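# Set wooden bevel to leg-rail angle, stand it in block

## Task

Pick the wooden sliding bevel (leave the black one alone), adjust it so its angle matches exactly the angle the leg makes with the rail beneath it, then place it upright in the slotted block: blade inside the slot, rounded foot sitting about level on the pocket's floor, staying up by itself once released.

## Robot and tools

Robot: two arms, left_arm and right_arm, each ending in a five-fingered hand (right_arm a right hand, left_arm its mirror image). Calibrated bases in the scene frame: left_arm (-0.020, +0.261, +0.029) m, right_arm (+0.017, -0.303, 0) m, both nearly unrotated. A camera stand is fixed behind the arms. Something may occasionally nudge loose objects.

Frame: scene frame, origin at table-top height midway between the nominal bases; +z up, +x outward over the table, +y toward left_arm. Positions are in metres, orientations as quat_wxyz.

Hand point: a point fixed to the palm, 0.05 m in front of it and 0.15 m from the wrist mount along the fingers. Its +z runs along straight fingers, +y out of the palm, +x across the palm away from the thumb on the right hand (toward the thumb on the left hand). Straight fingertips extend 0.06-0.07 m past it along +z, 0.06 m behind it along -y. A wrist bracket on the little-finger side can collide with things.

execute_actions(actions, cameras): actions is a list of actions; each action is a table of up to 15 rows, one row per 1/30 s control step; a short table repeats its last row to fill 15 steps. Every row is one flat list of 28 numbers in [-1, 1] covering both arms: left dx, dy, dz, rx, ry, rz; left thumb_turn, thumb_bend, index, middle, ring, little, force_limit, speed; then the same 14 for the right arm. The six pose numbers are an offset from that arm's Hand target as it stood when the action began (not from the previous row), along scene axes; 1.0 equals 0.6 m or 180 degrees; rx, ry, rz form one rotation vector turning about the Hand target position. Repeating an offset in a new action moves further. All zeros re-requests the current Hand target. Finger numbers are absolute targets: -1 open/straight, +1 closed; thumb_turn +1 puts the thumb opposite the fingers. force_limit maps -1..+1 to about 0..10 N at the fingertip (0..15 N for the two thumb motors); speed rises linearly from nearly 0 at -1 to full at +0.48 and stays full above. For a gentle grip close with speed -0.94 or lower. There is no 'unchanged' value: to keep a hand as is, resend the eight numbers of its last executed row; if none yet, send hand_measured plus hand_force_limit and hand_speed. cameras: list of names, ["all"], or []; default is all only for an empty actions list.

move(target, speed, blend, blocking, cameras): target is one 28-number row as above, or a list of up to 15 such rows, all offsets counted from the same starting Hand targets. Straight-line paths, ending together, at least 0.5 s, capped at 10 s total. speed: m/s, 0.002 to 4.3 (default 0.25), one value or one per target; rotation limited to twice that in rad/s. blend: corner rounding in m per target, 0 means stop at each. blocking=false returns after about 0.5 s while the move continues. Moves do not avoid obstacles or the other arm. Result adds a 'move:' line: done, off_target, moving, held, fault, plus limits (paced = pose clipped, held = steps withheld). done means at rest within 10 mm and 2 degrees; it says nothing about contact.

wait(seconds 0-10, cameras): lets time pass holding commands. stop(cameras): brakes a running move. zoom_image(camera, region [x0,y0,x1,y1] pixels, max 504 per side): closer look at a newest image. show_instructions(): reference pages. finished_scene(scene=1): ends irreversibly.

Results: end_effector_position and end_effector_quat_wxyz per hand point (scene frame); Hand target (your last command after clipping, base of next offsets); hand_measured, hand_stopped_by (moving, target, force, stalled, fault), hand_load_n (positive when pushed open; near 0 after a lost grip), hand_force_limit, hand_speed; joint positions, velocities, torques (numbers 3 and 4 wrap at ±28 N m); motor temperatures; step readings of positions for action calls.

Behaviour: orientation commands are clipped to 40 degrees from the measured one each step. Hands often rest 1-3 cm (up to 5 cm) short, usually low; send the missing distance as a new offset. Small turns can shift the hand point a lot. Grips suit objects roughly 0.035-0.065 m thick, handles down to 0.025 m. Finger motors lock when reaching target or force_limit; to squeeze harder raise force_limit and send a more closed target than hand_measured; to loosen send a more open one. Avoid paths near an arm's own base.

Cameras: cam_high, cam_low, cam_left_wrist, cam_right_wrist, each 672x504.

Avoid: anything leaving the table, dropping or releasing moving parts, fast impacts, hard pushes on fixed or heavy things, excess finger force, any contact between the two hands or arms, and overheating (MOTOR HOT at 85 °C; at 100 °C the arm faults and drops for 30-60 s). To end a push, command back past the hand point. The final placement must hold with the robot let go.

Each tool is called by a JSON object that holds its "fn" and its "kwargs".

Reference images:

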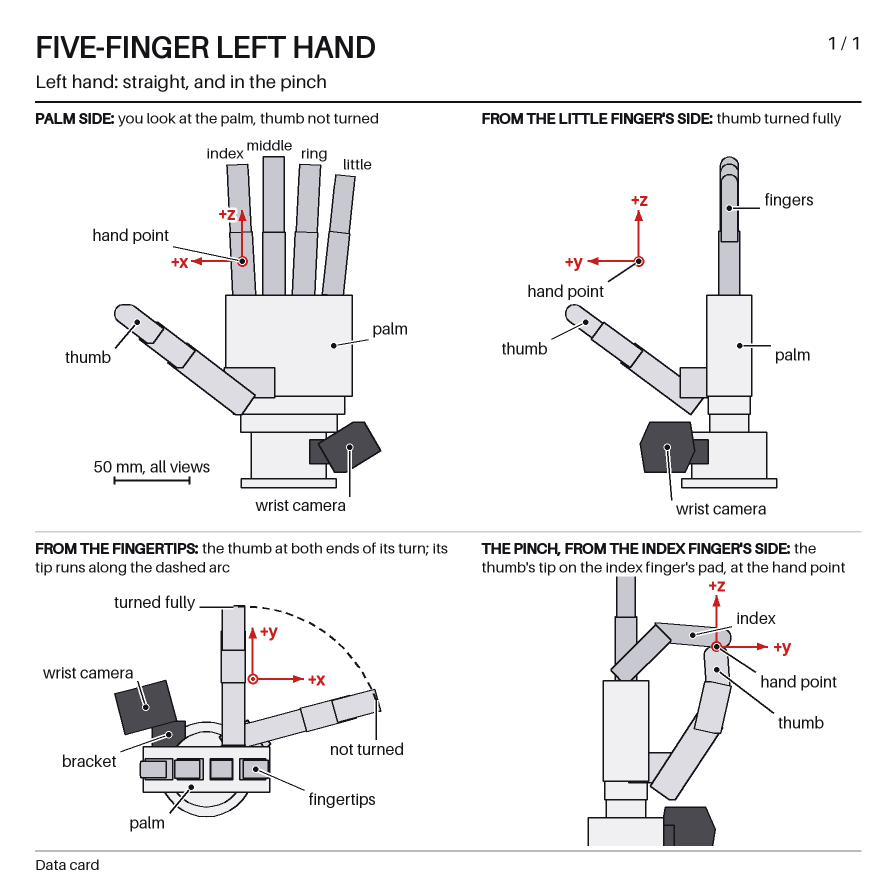

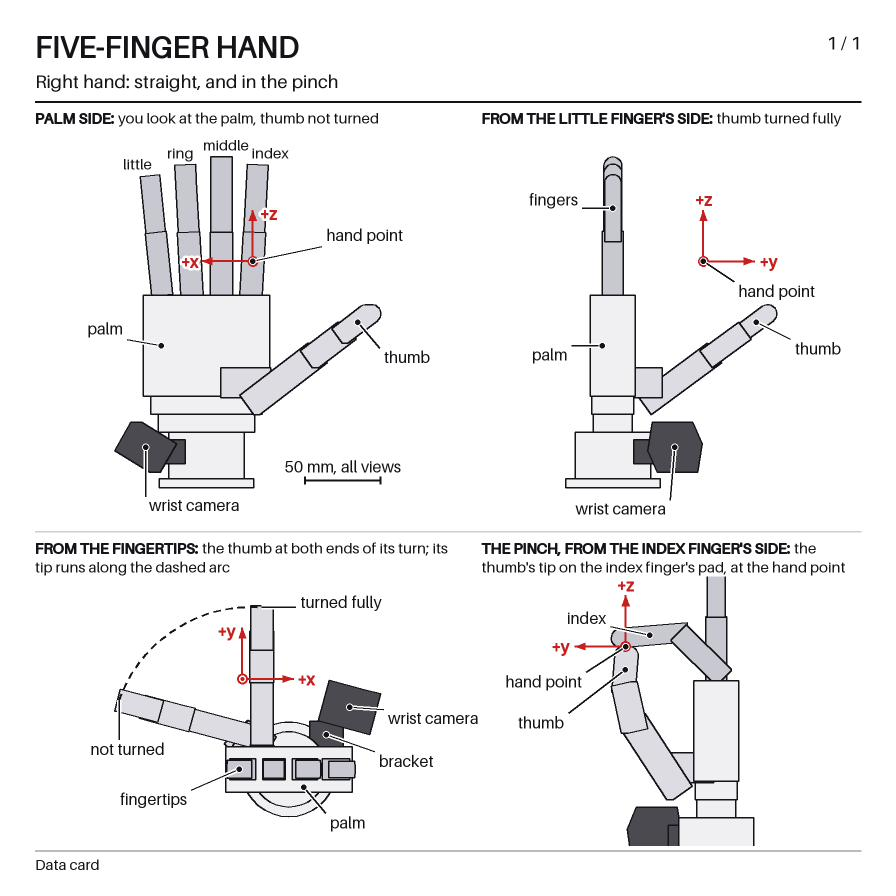

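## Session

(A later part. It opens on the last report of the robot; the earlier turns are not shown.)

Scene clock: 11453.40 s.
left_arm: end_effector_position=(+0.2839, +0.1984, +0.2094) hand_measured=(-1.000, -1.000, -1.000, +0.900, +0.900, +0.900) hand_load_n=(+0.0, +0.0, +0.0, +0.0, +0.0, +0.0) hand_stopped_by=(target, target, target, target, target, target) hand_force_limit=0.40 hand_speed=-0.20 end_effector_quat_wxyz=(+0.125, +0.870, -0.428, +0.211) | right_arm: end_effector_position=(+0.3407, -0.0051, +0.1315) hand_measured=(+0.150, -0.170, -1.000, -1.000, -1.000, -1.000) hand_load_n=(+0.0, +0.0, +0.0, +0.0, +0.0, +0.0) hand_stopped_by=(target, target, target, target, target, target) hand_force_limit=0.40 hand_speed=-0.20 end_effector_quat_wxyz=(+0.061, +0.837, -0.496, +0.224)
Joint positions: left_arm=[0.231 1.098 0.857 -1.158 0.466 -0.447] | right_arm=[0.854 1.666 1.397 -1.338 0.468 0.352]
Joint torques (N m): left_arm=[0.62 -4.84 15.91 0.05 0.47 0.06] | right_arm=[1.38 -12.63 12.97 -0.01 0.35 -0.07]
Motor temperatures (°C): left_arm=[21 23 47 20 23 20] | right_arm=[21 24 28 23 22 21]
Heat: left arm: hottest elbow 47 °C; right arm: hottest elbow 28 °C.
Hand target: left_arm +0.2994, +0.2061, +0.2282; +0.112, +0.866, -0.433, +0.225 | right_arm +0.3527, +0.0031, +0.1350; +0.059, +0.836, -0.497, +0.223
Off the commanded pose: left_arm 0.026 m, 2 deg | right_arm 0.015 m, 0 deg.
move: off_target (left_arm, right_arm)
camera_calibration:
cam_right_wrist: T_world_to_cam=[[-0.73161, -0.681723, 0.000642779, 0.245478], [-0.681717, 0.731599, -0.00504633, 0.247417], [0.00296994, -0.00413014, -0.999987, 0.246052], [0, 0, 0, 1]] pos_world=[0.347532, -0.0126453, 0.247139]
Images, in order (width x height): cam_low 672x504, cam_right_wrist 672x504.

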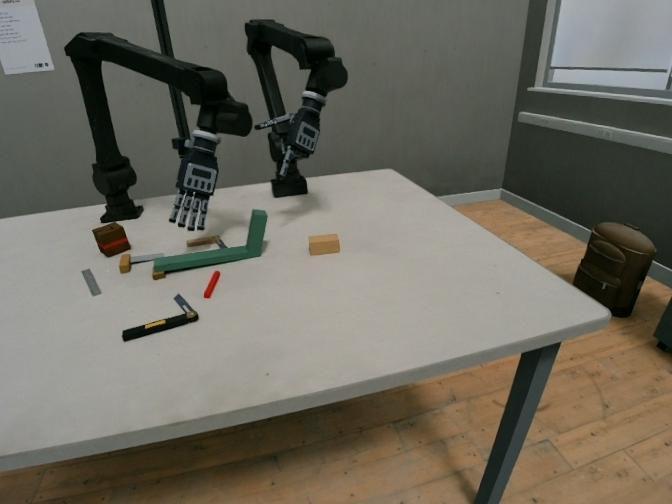

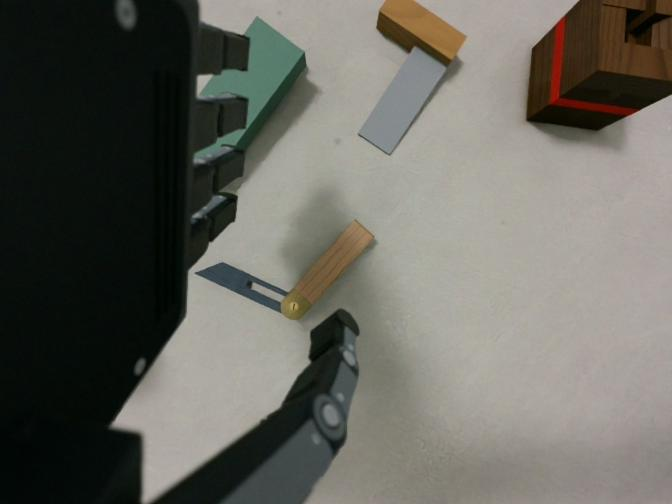

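{"fn": "zoom_image", "kwargs": {"camera": "cam_right_wrist", "region": [190, 210, 390, 330]}}

{"fn": "zoom_image", "kwargs": {"camera": "cam_right_wrist", "region": [190, 250, 310, 330]}}

{"fn": "zoom_image", "kwargs": {"camera": "cam_right_wrist", "region": [270, 210, 390, 330]}}

Scaled by 2.520 from the camera's 672x504 image, which has a finer 960x720 frame.

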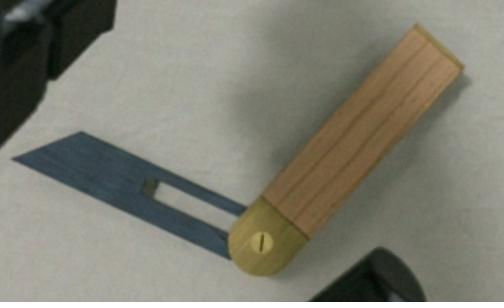

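Scaled by 4.200 from the camera's 672x504 image, which has a finer 960x720 frame.

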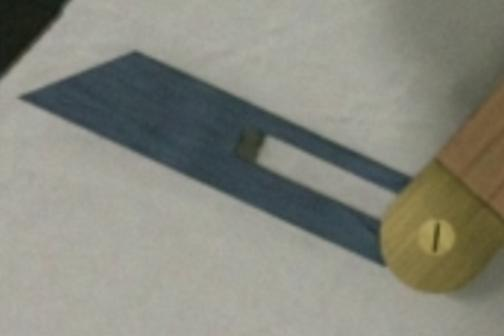

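Scaled by 4.200 from the camera's 672x504 image, which has a finer 960x720 frame.

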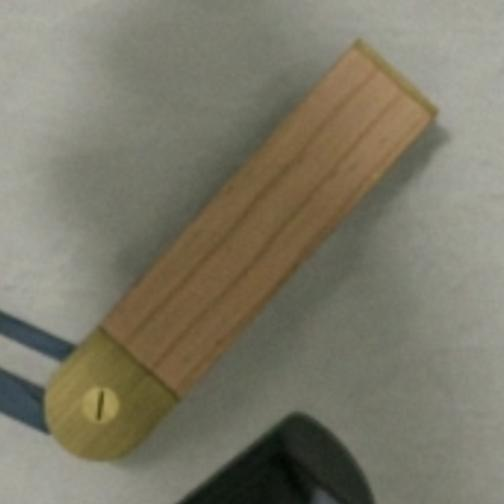

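{"fn": "move", "kwargs": {"target": [0,0,0,0,0,0,-1,-1,-1,0.9,0.9,0.9,0.4,-0.2,-0.045,-0.04,-0.04,0.2098,-0.3646,-0.0358,-1,-1,-1,-1,-1,-1,0.4,-0.2], "speed": 0.15, "cameras": ["cam_right_wrist"]}}

{"fn": "zoom_image", "kwargs": {"camera": "cam_right_wrist", "region": [190, 90, 430, 330]}}

{"fn": "zoom_image", "kwargs": {"camera": "cam_right_wrist", "region": [150, 250, 350, 450]}}

Scene clock: 11522.80 s.
left_arm: end_effector_position=(+0.2839, +0.1984, +0.2094) hand_measured=(-1.000, -1.000, -1.000, +0.900, +0.900, +0.900) hand_load_n=(+0.0, +0.0, +0.0, +0.0, +0.0, +0.0) hand_stopped_by=(target, target, target, target, target, target) hand_force_limit=0.40 hand_speed=-0.20 end_effector_quat_wxyz=(+0.125, +0.870, -0.428, +0.211) | right_arm: end_effector_position=(+0.3303, -0.0189, +0.1218) hand_measured=(-1.000, -1.000, -1.000, -1.000, -1.000, -1.000) hand_load_n=(+0.0, +0.0, +0.0, -0.5, +0.0, +0.0) hand_stopped_by=(target, target, target, target, target, target) hand_force_limit=0.40 hand_speed=-0.20 end_effector_quat_wxyz=(-0.468, +0.523, -0.542, +0.462)
Joint positions: left_arm=[0.231 1.098 0.857 -1.158 0.466 -0.447] | right_arm=[1.114 1.218 0.393 0.527 1.097 0.291]
Joint torques (N m): left_arm=[0.62 -4.84 15.91 0.05 0.47 0.06] | right_arm=[2.73 -4.66 5.93 2.86 0.41 -0.08]
Motor temperatures (°C): left_arm=[21 23 48 20 23 20] | right_arm=[21 25 35 23 22 21]
Heat: left arm: hottest elbow 48 °C; right arm: hottest elbow 35 °C.
Hand target: left_arm +0.2994, +0.2061, +0.2282; +0.112, +0.866, -0.433, +0.225 | right_arm +0.3258, -0.0208, +0.1110; -0.462, +0.533, -0.535, +0.465
Off the commanded pose: left_arm 0.026 m, 2 deg | right_arm 0.012 m, 2 deg.
move: off_target (left_arm, right_arm)
camera_calibration:
cam_right_wrist: T_world_to_cam=[[-0.143028, -0.22516, -0.963767, 0.160168], [-0.460669, 0.877009, -0.136526, 0.196167], [0.875972, 0.42445, -0.229161, -0.137837], [0, 0, 0, 1]] pos_world=[0.234018, -0.0774717, 0.14956]
Images, in order (width x height): cam_right_wrist 672x504.

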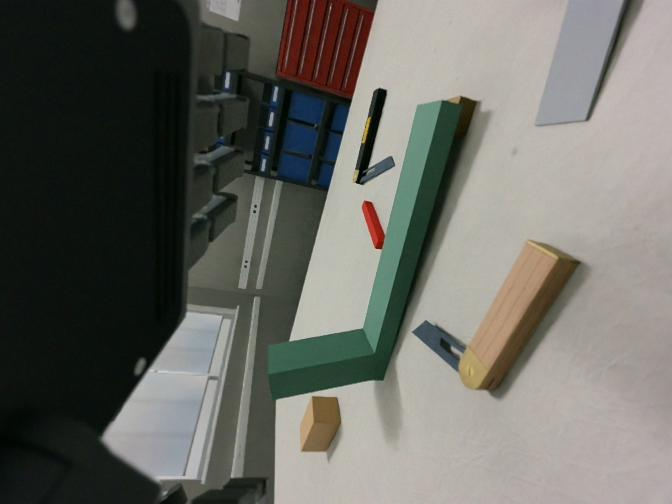

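Scaled by 2.100 from the camera's 672x504 image, which has a finer 960x720 frame.

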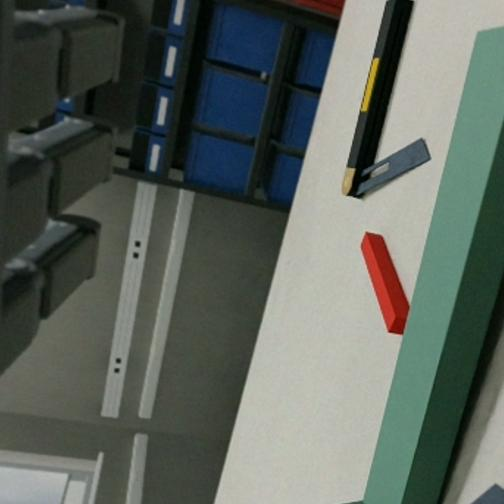

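Scaled by 2.520 from the camera's 672x504 image, which has a finer 960x720 frame.

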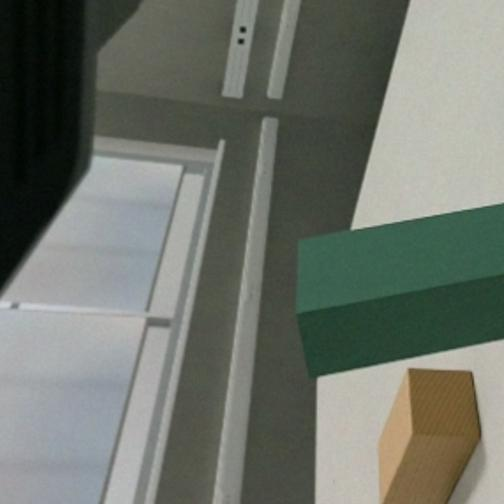

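{"fn": "zoom_image", "kwargs": {"camera": "cam_right_wrist", "region": [260, 300, 420, 410]}}

{"fn": "zoom_image", "kwargs": {"camera": "cam_right_wrist", "region": [340, 80, 500, 320]}}

Scaled by 3.150 from the camera's 672x504 image, which has a finer 960x720 frame.

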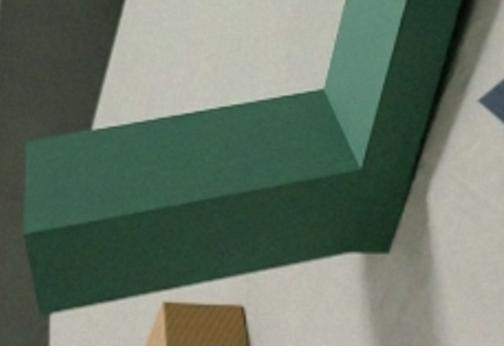

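Scaled by 2.100 from the camera's 672x504 image, which has a finer 960x720 frame.

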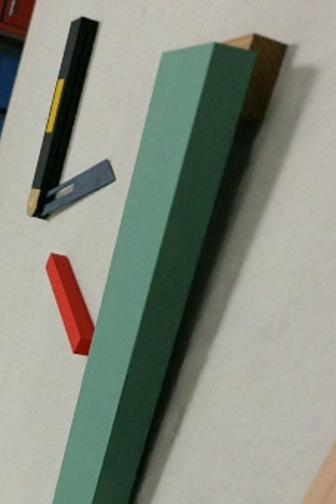

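{"fn": "wait", "kwargs": {"seconds": 0, "cameras": ["cam_low","cam_high","cam_left_wrist"]}}

{"fn": "zoom_image", "kwargs": {"camera": "cam_low", "region": [145, 200, 275, 285]}}

{"fn": "zoom_image", "kwargs": {"camera": "cam_high", "region": [340, 155, 410, 240]}}

Scene clock: 11579.73 s.
left_arm: end_effector_position=(+0.2839, +0.1984, +0.2094) hand_measured=(-1.000, -1.000, -1.000, +0.900, +0.900, +0.900) hand_load_n=(+0.0, +0.0, +0.0, +0.0, -0.5, +0.5) hand_stopped_by=(target, target, target, target, target, target) hand_force_limit=0.40 hand_speed=-0.20 end_effector_quat_wxyz=(+0.125, +0.870, -0.428, +0.211) | right_arm: end_effector_position=(+0.3303, -0.0190, +0.1218) hand_measured=(-1.000, -1.000, -1.000, -1.000, -1.000, -1.000) hand_load_n=(-0.5, +0.0, +0.0, +0.0, +0.0, +0.0) hand_stopped_by=(target, target, target, target, target, target) hand_force_limit=0.40 hand_speed=-0.20 end_effector_quat_wxyz=(-0.468, +0.524, -0.541, +0.462)
Joint positions: left_arm=[0.231 1.098 0.857 -1.158 0.466 -0.447] | right_arm=[1.114 1.218 0.393 0.527 1.097 0.29]
Joint torques (N m): left_arm=[0.62 -4.84 15.91 0.05 0.47 0.06] | right_arm=[2.73 -4.6 5.93 2.91 0.4 -0.07]
Motor temperatures (°C): left_arm=[21 23 48 20 23 20] | right_arm=[21 24 30 24 22 21]
Heat: left arm: hottest elbow 48 °C; right arm: hottest elbow 30 °C.
Hand target: left_arm +0.2994, +0.2061, +0.2282; +0.112, +0.866, -0.433, +0.225 | right_arm +0.3258, -0.0208, +0.1110; -0.462, +0.533, -0.535, +0.465
Off the commanded pose: left_arm 0.026 m, 2 deg | right_arm 0.012 m, 1 deg.
camera_calibration:
cam_left_wrist: T_world_to_cam=[[0.909115, 0.410342, 0.0716234, -0.35425], [0.180585, -0.543207, 0.819948, -0.106626], [0.375365, -0.732493, -0.567939, 0.271037], [0, 0, 0, 1]] pos_world=[0.239572, 0.285977, 0.266734]
Images, in order (width x height): cam_high 672x504, cam_low 672x504, cam_left_wrist 672x504.

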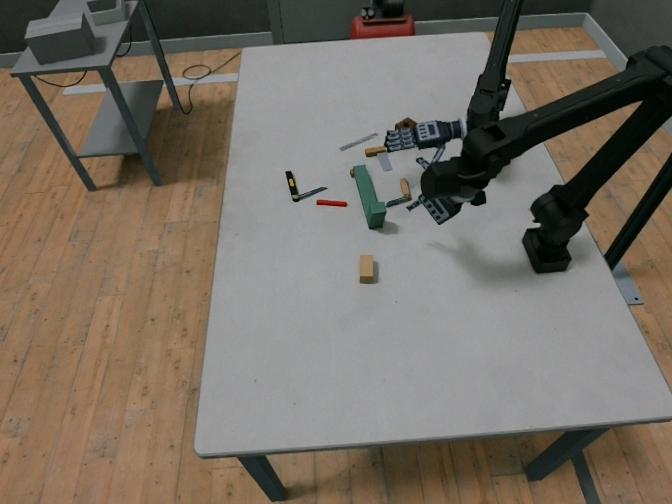

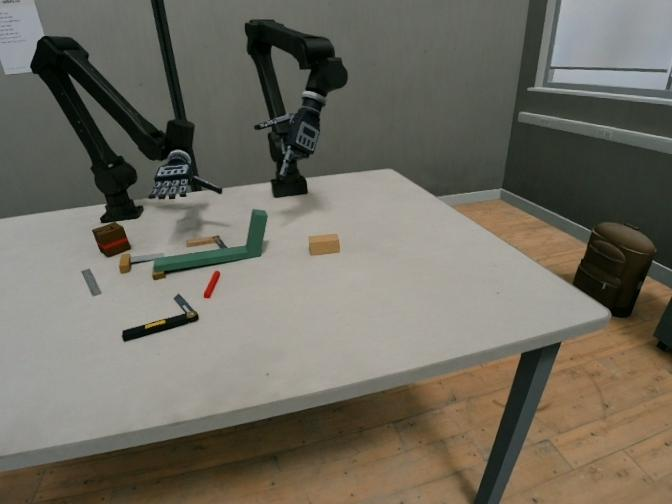

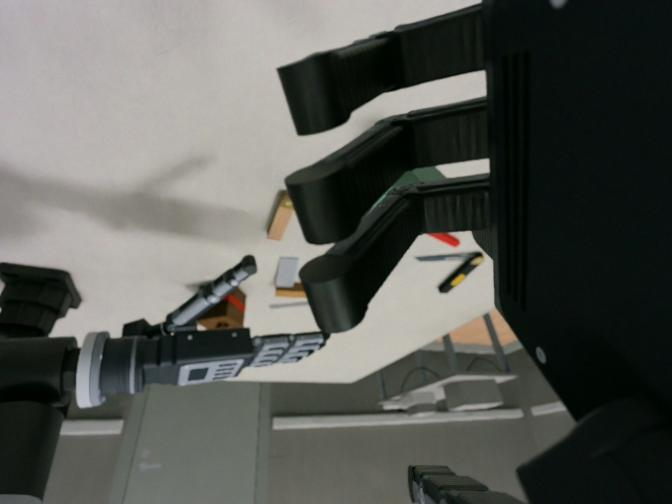

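Scaled by 3.877 from the camera's 672x504 image, which has a finer 960x720 frame.

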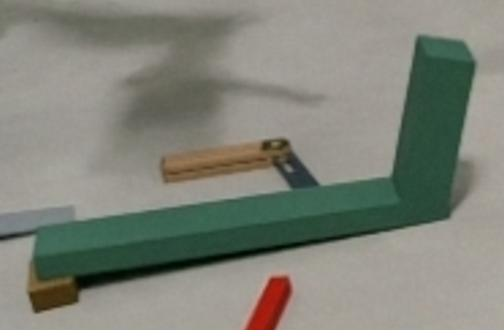

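Scaled by 5.929 from the camera's 672x504 image, which has a finer 960x720 frame.

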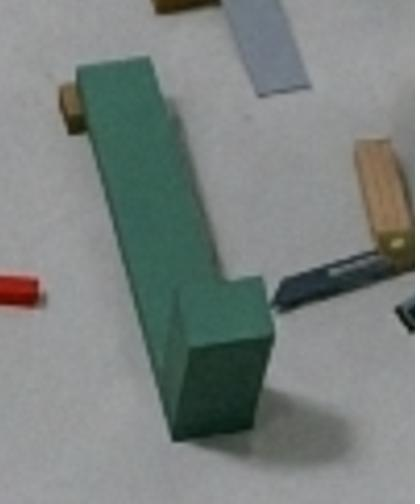

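{"fn": "move", "kwargs": {"target": [0.0593,-0.177,-0.26,0.3773,-0.3678,0.124,-1,-1,-1,-1,-1,-1,0.4,-0.2,-0.05,-0.383,0.1,0,0,0,-1,-1,-1,-1,-1,-1,0.4,-0.2], "speed": 0.15, "cameras": ["cam_left_wrist","cam_low"]}}

Scene clock: 11752.57 s.
left_arm: end_effector_position=(+0.3289, +0.1127, +0.0696) hand_measured=(-1.000, -1.000, -1.000, -1.000, -1.000, -1.000) hand_load_n=(+0.0, +0.0, +0.0, +0.0, +0.0, +0.0) hand_stopped_by=(target, target, target, target, target, target) hand_force_limit=0.40 hand_speed=-0.20 end_effector_quat_wxyz=(+0.627, -0.636, +0.304, -0.332) | right_arm: end_effector_position=(+0.2973, -0.2475, +0.1701) hand_measured=(-1.000, -1.000, -1.000, -1.000, -1.000, -1.000) hand_load_n=(-0.5, +0.0, +0.0, +0.0, +0.0, +0.0) hand_stopped_by=(target, target, target, target, target, target) hand_force_limit=0.40 hand_speed=-0.20 end_effector_quat_wxyz=(-0.465, +0.533, -0.536, +0.461)
Joint positions: left_arm=[-0.959 1.633 0.383 0.628 -1.581 -0.662] | right_arm=[0.261 0.057 0.184 -0.275 0.247 0.043]
Joint torques (N m): left_arm=[-1.08 -7.3 7.45 0.72 -0.58 -0.21] | right_arm=[1.32 1.55 11 2.24 0.02 -0.06]
Heat: left arm: hottest elbow 49 °C; right arm: hottest elbow 28 °C.
Hand target: left_arm +0.3350, +0.0998, +0.0722; +0.639, -0.590, +0.311, -0.383 | right_arm +0.2957, -0.2507, +0.1711; -0.462, +0.533, -0.535, +0.465
Off the commanded pose: left_arm 0.014 m, 8 deg | right_arm 0.004 m, 1 deg.
joint sent to its limit (left arm) — joint 5 (wrist yaw), lower limit. The joint targets are off in orientation, not in position.
move: off_target (left_arm)
camera_calibration:
cam_left_wrist: T_world_to_cam=[[0.125959, -0.162834, 0.97858, -0.0909003], [0.150682, -0.971851, -0.18111, 0.0811246], [0.980525, 0.170267, -0.0978769, -0.221531], [0, 0, 0, 1]] pos_world=[0.216442, 0.101759, 0.081963]
Images, in order (width x height): cam_low 672x504, cam_left_wrist 672x504.

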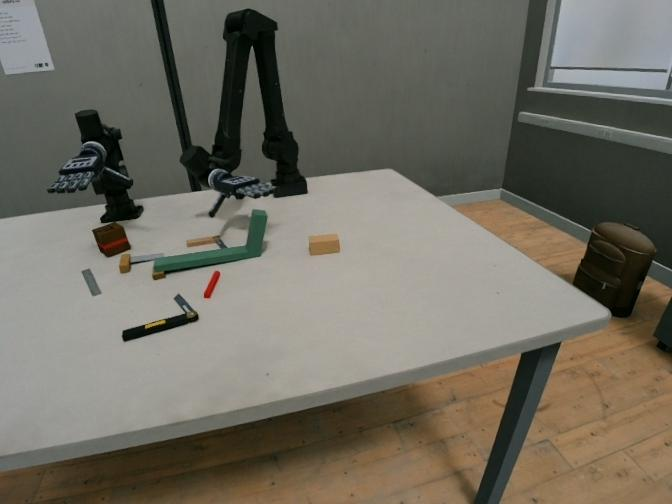

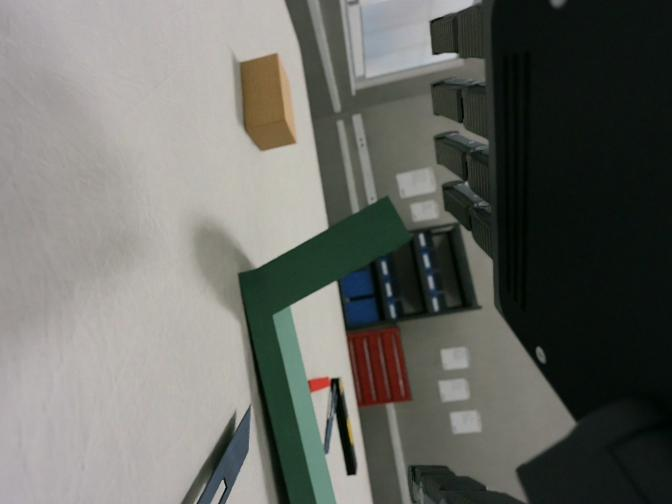

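{"fn": "zoom_image", "kwargs": {"camera": "cam_left_wrist", "region": [220, 180, 430, 390]}}

{"fn": "zoom_image", "kwargs": {"camera": "cam_left_wrist", "region": [220, 330, 394, 504]}}

Scaled by 2.400 from the camera's 672x504 image, which has a finer 960x720 frame.

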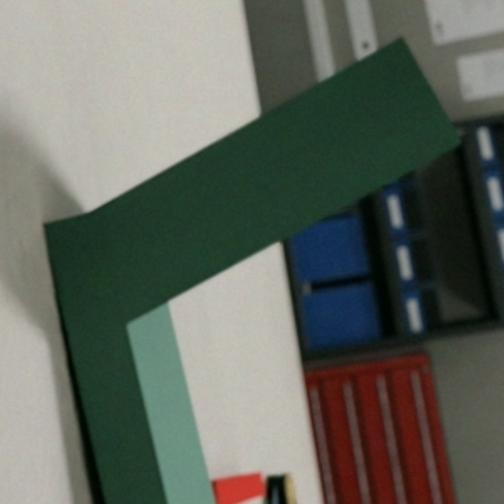

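Scaled by 2.897 from the camera's 672x504 image, which has a finer 960x720 frame.

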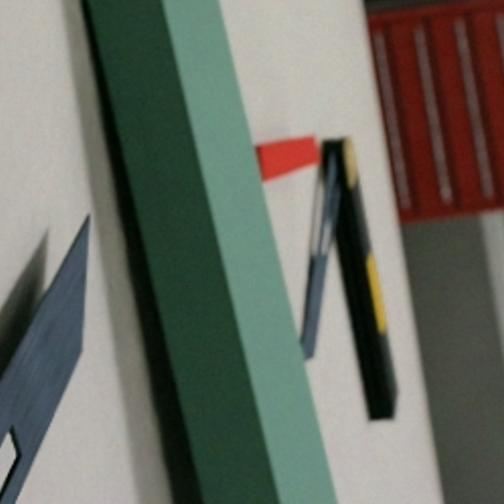

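{"fn": "zoom_image", "kwargs": {"camera": "cam_left_wrist", "region": [230, 250, 330, 350]}}

{"fn": "zoom_image", "kwargs": {"camera": "cam_left_wrist", "region": [340, 180, 440, 280]}}

{"fn": "zoom_image", "kwargs": {"camera": "cam_left_wrist", "region": [250, 400, 350, 500]}}

Scaled by 5.040 from the camera's 672x504 image, which has a finer 960x720 frame.

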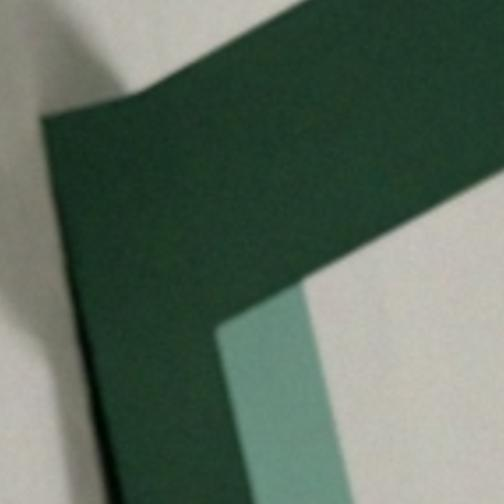

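Scaled by 5.040 from the camera's 672x504 image, which has a finer 960x720 frame.

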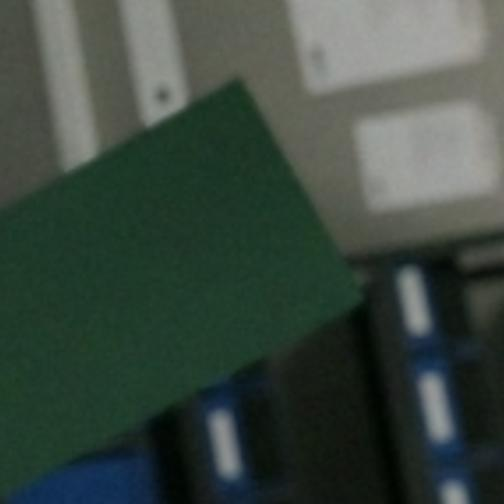

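Scaled by 5.040 from the camera's 672x504 image, which has a finer 960x720 frame.

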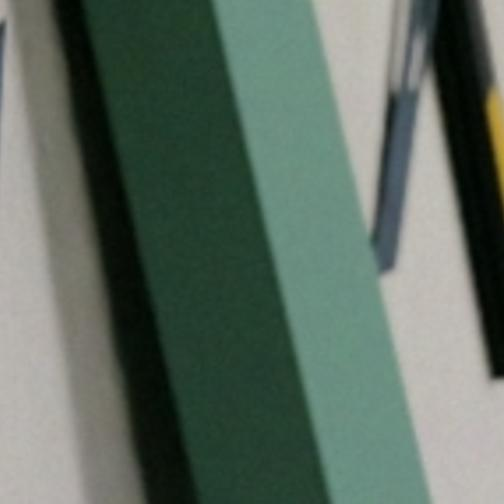

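{"fn": "move", "kwargs": {"target": [[0,0,0.14,0.02,0.1,-0.03,-1,-1,-1,-1,-1,-1,0.4,-0.2,0,0,0,0,0,0,-1,-1,-1,-1,-1,-1,0.4,-0.2],[0.0033,-0.133,0.083,0.1088,0.4949,-0.1536,-1,-1,-1,-1,-1,-1,0.4,-0.2,0,0,0,0,0,0,-1,-1,-1,-1,-1,-1,0.4,-0.2]], "speed": 0.18, "blend": [0.03,0], "cameras": ["cam_left_wrist","cam_low"]}}

Scene clock: 11874.63 s.
left_arm: end_effector_position=(+0.3204, +0.0272, +0.1110) hand_measured=(-1.000, -1.000, -1.000, -1.000, -1.000, -1.000) hand_load_n=(+0.0, +0.0, +0.0, +0.0, +0.0, +0.0) hand_stopped_by=(target, target, target, target, target, target) hand_force_limit=0.40 hand_speed=-0.20 end_effector_quat_wxyz=(+0.221, -0.497, +0.836, +0.068) | right_arm: end_effector_position=(+0.2973, -0.2475, +0.1701) hand_measured=(-1.000, -1.000, -1.000, -1.000, -1.000, -1.000) hand_load_n=(+0.0, +0.0, -0.5, +0.0, +0.0, +0.0) hand_stopped_by=(target, target, target, target, target, target) hand_force_limit=0.40 hand_speed=-0.20 end_effector_quat_wxyz=(-0.465, +0.533, -0.536, +0.461)
Joint positions: left_arm=[-0.739 1.627 1.208 -1.144 -0.467 -0.22] | right_arm=[0.261 0.057 0.184 -0.275 0.247 0.043]
Joint torques (N m): left_arm=[0.67 -11.58 14.57 -0.03 -0.3 0.11] | right_arm=[1.32 1.61 11.02 2.11 -0.04 -0.06]
Motor temperatures (°C): left_arm=[21 23 43 20 23 20] | right_arm=[21 23 34 24 21 21]
Heat: left arm: hottest elbow 43 °C; right arm: hottest elbow 34 °C.
Hand target: left_arm +0.3370, +0.0200, +0.1219; +0.223, -0.498, +0.836, +0.060 | right_arm +0.2957, -0.2507, +0.1710; -0.462, +0.533, -0.535, +0.465
Off the commanded pose: left_arm 0.021 m, 1 deg | right_arm 0.004 m, 1 deg.
move: off_target (left_arm)
camera_calibration:
cam_left_wrist: T_world_to_cam=[[0.738323, -0.674314, -0.0134169, -0.216436], [-0.674249, -0.738442, 0.00957673, 0.243668], [-0.0163653, 0.00197564, -0.999864, 0.229549], [0, 0, 0, 1]] pos_world=[0.327849, 0.0335353, 0.224281]
Images, in order (width x height): cam_low 672x504, cam_left_wrist 672x504.

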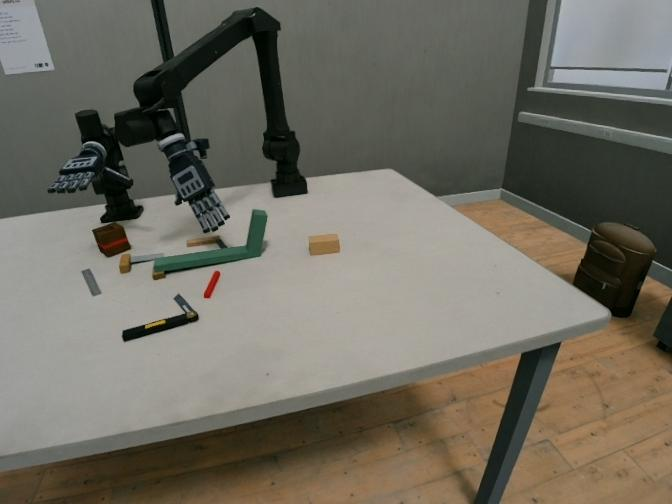

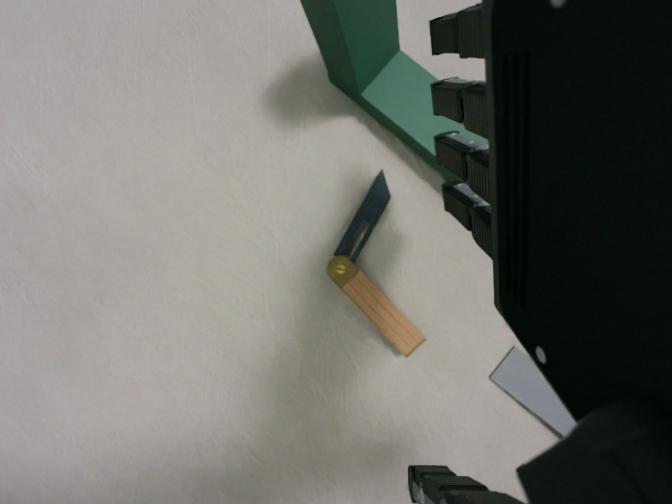

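Excellent vertical view. Zoom in finely.

{"fn": "zoom_image", "kwargs": {"camera": "cam_left_wrist", "region": [310, 160, 410, 260]}}

{"fn": "zoom_image", "kwargs": {"camera": "cam_left_wrist", "region": [330, 260, 430, 360]}}

Scaled by 5.040 from the camera's 672x504 image, which has a finer 960x720 frame.

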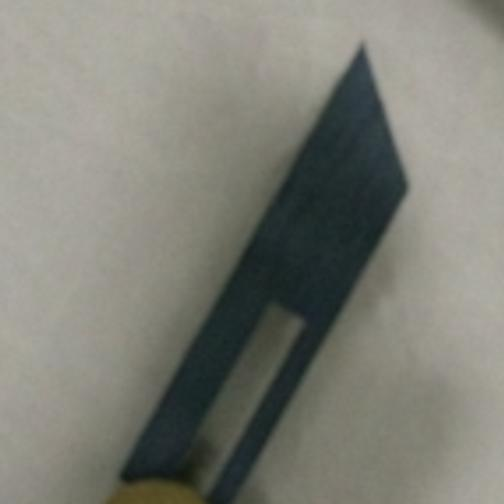

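Scaled by 5.040 from the camera's 672x504 image, which has a finer 960x720 frame.

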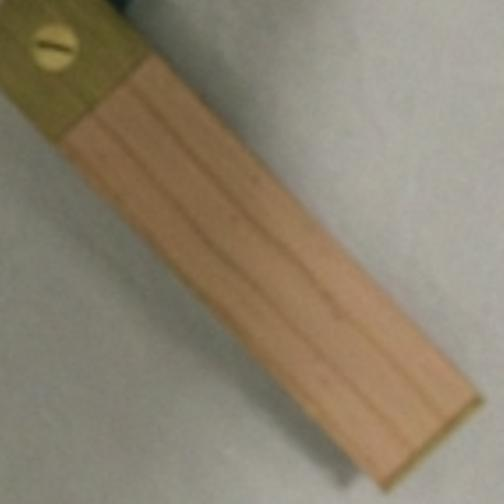

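{"fn": "zoom_image", "kwargs": {"camera": "cam_left_wrist", "region": [355, 160, 405, 210]}}

{"fn": "zoom_image", "kwargs": {"camera": "cam_left_wrist", "region": [320, 225, 370, 275]}}

{"fn": "zoom_image", "kwargs": {"camera": "cam_left_wrist", "region": [335, 255, 385, 305]}}

{"fn": "zoom_image", "kwargs": {"camera": "cam_left_wrist", "region": [385, 315, 435, 365]}}

Scaled by 10.080 from the camera's 672x504 image, which has a finer 960x720 frame.

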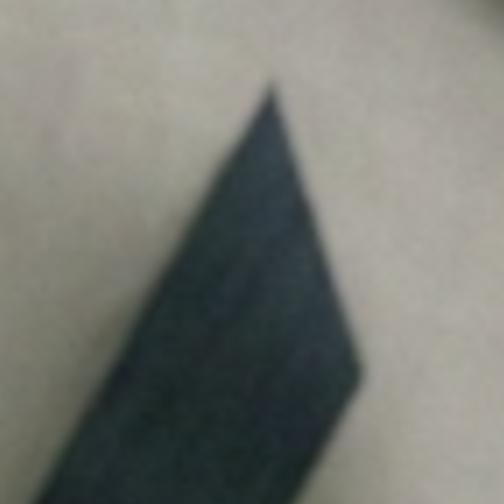

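Scaled by 10.080 from the camera's 672x504 image, which has a finer 960x720 frame.

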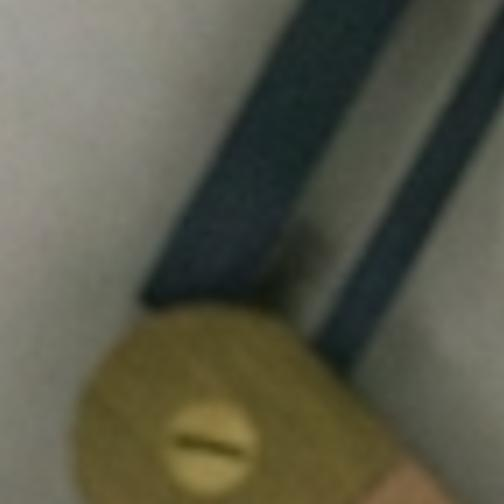

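Scaled by 10.080 from the camera's 672x504 image, which has a finer 960x720 frame.

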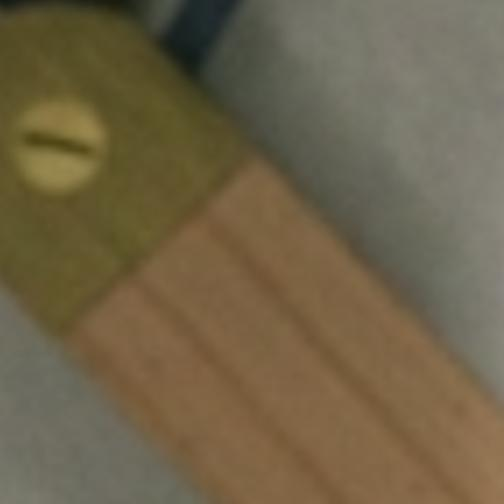

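Scaled by 10.080 from the camera's 672x504 image, which has a finer 960x720 frame.

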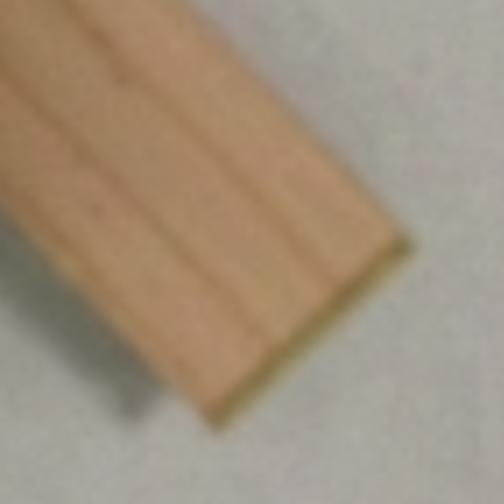

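{"fn": "move", "kwargs": {"target": [-0.0225,-0.11,-0.0817,-0.2069,-0.3672,0.0399,0.5,-0.24,-0.5,-1,-1,-1,0.4,-0.2,0,0,0,0,0,0,-1,-1,-1,-1,-1,-1,0.4,-0.2], "speed": 0.12, "cameras": ["cam_left_wrist","cam_low"]}}

{"fn": "zoom_image", "kwargs": {"camera": "cam_left_wrist", "region": [200, 150, 420, 370]}}

Scene clock: 12229.50 s.
left_arm: end_effector_position=(+0.3288, -0.0456, +0.0781) hand_measured=(+0.500, -0.240, -0.500, -1.000, -1.000, -1.000) hand_load_n=(+0.0, -0.5, +0.0, +0.0, +0.0, +0.0) hand_stopped_by=(target, target, target, target, target, target) hand_force_limit=0.40 hand_speed=-0.20 end_effector_quat_wxyz=(-0.467, +0.548, -0.520, +0.459) | right_arm: end_effector_position=(+0.2973, -0.2475, +0.1701) hand_measured=(-1.000, -1.000, -1.000, -1.000, -1.000, -1.000) hand_load_n=(+0.0, +0.0, +0.0, +0.0, +0.0, +0.0) hand_stopped_by=(target, target, target, target, target, target) hand_force_limit=0.40 hand_speed=-0.20 end_effector_quat_wxyz=(-0.465, +0.533, -0.536, +0.461)
Joint positions: left_arm=[-1.06 1.601 0.443 0.867 -1.058 -0.272] | right_arm=[0.261 0.057 0.184 -0.275 0.247 0.043]
Joint torques (N m): left_arm=[-1.2 -7.82 5.39 2.4 -0.28 0.1] | right_arm=[1.26 1.61 11 2.09 -0.04 -0.06]
Motor temperatures (°C): left_arm=[21 24 53 20 23 20] | right_arm=[21 23 36 24 21 21]
Heat: left arm: hottest elbow 53 °C; right arm: hottest elbow 36 °C.
Hand target: left_arm +0.3235, -0.0461, +0.0730; -0.469, +0.540, -0.528, +0.458 | right_arm +0.2957, -0.2507, +0.1710; -0.462, +0.533, -0.535, +0.465
Off the commanded pose: left_arm 0.007 m, 1 deg | right_arm 0.004 m, 1 deg.
move: done
camera_calibration:
cam_left_wrist: T_world_to_cam=[[0.154663, -0.223533, 0.962347, -0.135896], [-0.452865, -0.881749, -0.13203, 0.127595], [0.878062, -0.415393, -0.237604, -0.175742], [0, 0, 0, 1]] pos_world=[0.233114, 0.00912758, 0.105868]
Images, in order (width x height): cam_low 672x504, cam_left_wrist 672x504.

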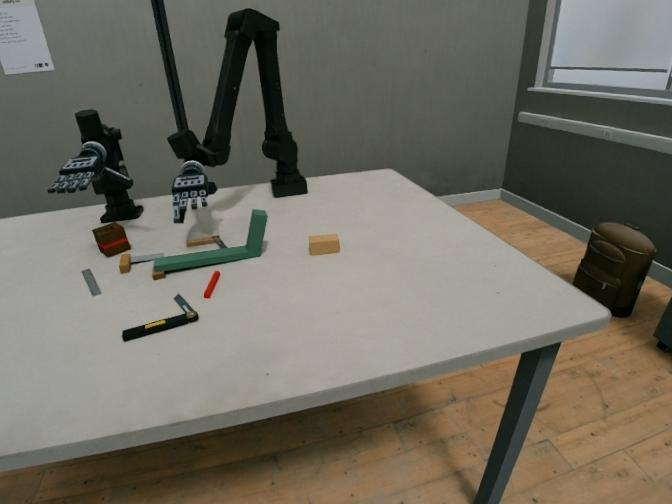

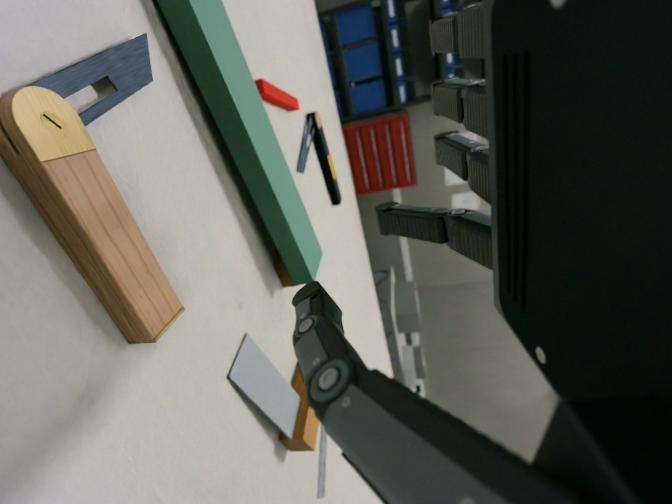

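Scaled by 2.291 from the camera's 672x504 image, which has a finer 960x720 frame.

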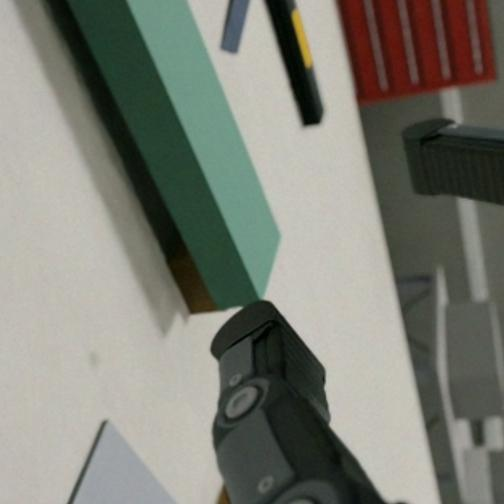

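{"fn": "move", "kwargs": {"target": [-0.0135,0.0092,-0.08,0,0,0,0.5,-0.24,-0.5,-1,-1,-1,0.4,-0.2,0,0,0,0,0,0,-1,-1,-1,-1,-1,-1,0.4,-0.2], "speed": 0.08, "cameras": ["cam_left_wrist"]}}

{"fn": "zoom_image", "kwargs": {"camera": "cam_left_wrist", "region": [160, 180, 380, 400]}}

Scene clock: 12253.87 s.
left_arm: end_effector_position=(+0.3206, -0.0397, +0.0287) hand_measured=(+0.500, -0.240, -0.500, -1.000, -1.000, -1.000) hand_load_n=(+0.0, +0.0, +0.0, +0.0, +0.0, +0.0) hand_stopped_by=(target, target, target, target, target, target) hand_force_limit=0.40 hand_speed=-0.20 end_effector_quat_wxyz=(-0.470, +0.545, -0.523, +0.457) | right_arm: end_effector_position=(+0.2973, -0.2475, +0.1701) hand_measured=(-1.000, -1.000, -1.000, -1.000, -1.000, -1.000) hand_load_n=(+0.0, +0.0, +0.0, +0.0, +0.0, +0.0) hand_stopped_by=(target, target, target, target, target, target) hand_force_limit=0.40 hand_speed=-0.20 end_effector_quat_wxyz=(-0.465, +0.533, -0.536, +0.461)
Joint positions: left_arm=[-1.074 1.801 0.419 1.083 -1.071 -0.271] | right_arm=[0.261 0.057 0.184 -0.275 0.247 0.043]
Joint torques (N m): left_arm=[-1.2 -8.64 3.44 2.47 -0.29 0] | right_arm=[1.32 1.61 11 2.07 -0.03 -0.07]
Motor temperatures (°C): left_arm=[21 24 47 20 23 20] | right_arm=[21 23 36 24 21 21]
Heat: left arm: hottest elbow 47 °C; right arm: hottest elbow 36 °C.
Hand target: left_arm +0.3154, -0.0404, +0.0249; -0.469, +0.540, -0.528, +0.458 | right_arm +0.2957, -0.2507, +0.1710; -0.462, +0.533, -0.535, +0.465
Off the commanded pose: left_arm 0.006 m, 1 deg | right_arm 0.004 m, 1 deg.
move: done
camera_calibration:
cam_left_wrist: T_world_to_cam=[[0.155226, -0.233312, 0.959932, -0.0862651], [-0.453935, -0.879895, -0.140455, 0.123114], [0.87741, -0.413945, -0.242491, -0.177495], [0, 0, 0, 1]] pos_world=[0.225013, 0.0147276, 0.0570597]
Images, in order (width x height): cam_left_wrist 672x504.

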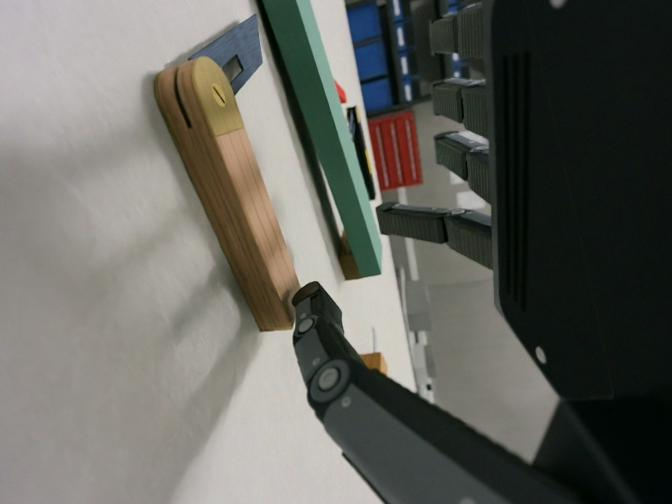

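Scaled by 2.291 from the camera's 672x504 image, which has a finer 960x720 frame.

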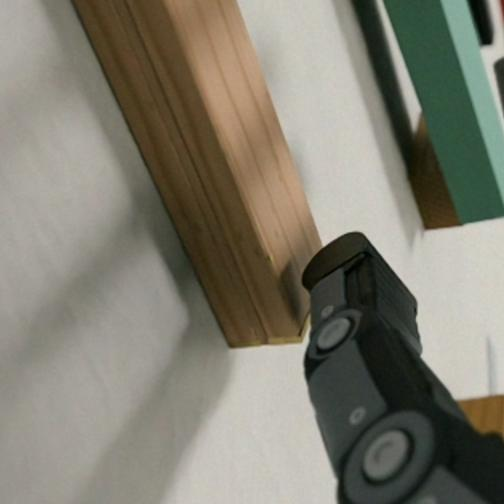

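{"fn": "move", "kwargs": {"target": [0.001,0,-0.03,0,0,0,0.5,-0.24,-0.5,-1,-1,-1,0.4,-0.2,0,0,0,0,0,0,-1,-1,-1,-1,-1,-1,0.4,-0.2], "speed": 0.05, "cameras": ["cam_left_wrist"]}}

{"fn": "zoom_image", "kwargs": {"camera": "cam_left_wrist", "region": [190, 180, 410, 400]}}

Scene clock: 12269.60 s.
left_arm: end_effector_position=(+0.3228, -0.0405, +0.0252) hand_measured=(+0.500, -0.238, -0.500, -1.000, -1.000, -1.000) hand_load_n=(-1.0, -6.0, +0.0, +0.0, +0.0, +0.0) hand_stopped_by=(target, target, target, target, target, target) hand_force_limit=0.40 hand_speed=-0.20 end_effector_quat_wxyz=(-0.468, +0.551, -0.505, +0.472) | right_arm: end_effector_position=(+0.2973, -0.2475, +0.1701) hand_measured=(-1.000, -1.000, -1.000, -1.000, -1.000, -1.000) hand_load_n=(-0.5, +0.0, +0.0, +0.0, +0.0, +0.0) hand_stopped_by=(target, target, target, target, target, target) hand_force_limit=0.40 hand_speed=-0.20 end_effector_quat_wxyz=(-0.465, +0.533, -0.536, +0.461)
Joint positions: left_arm=[-1.074 1.858 0.419 1.188 -1.082 -0.271] | right_arm=[0.261 0.057 0.184 -0.275 0.247 0.043]
Joint torques (N m): left_arm=[-1.08 -6.95 3.45 1.43 0.23 0.02] | right_arm=[1.32 1.55 11 2.1 -0.04 -0.07]
Heat: left arm: hottest elbow 45 °C; right arm: hottest elbow 36 °C.
Hand target: left_arm +0.3160, -0.0405, +0.0070; -0.469, +0.540, -0.528, +0.458 | right_arm +0.2957, -0.2507, +0.1710; -0.462, +0.533, -0.535, +0.465
Off the commanded pose: left_arm 0.019 m, 3 deg | right_arm 0.004 m, 1 deg.
move: off_target (left_arm)
camera_calibration:
cam_left_wrist: T_world_to_cam=[[0.132222, -0.193087, 0.972232, -0.0747257], [-0.441201, -0.889787, -0.116711, 0.117877], [0.887614, -0.413518, -0.20284, -0.184806], [0, 0, 0, 1]] pos_world=[0.225924, 0.0140362, 0.0489223]
Images, in order (width x height): cam_left_wrist 672x504.

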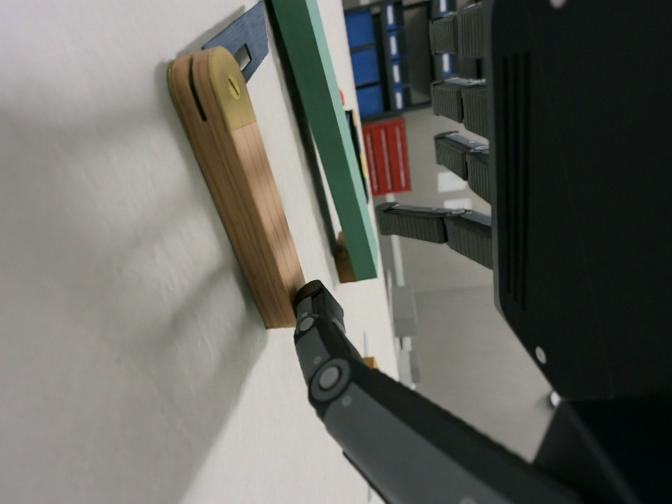

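Scaled by 2.291 from the camera's 672x504 image, which has a finer 960x720 frame.

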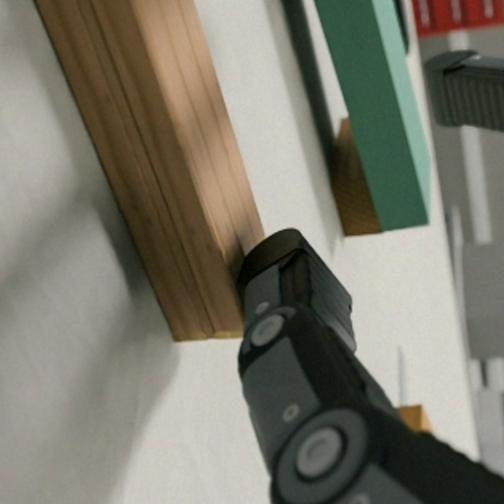

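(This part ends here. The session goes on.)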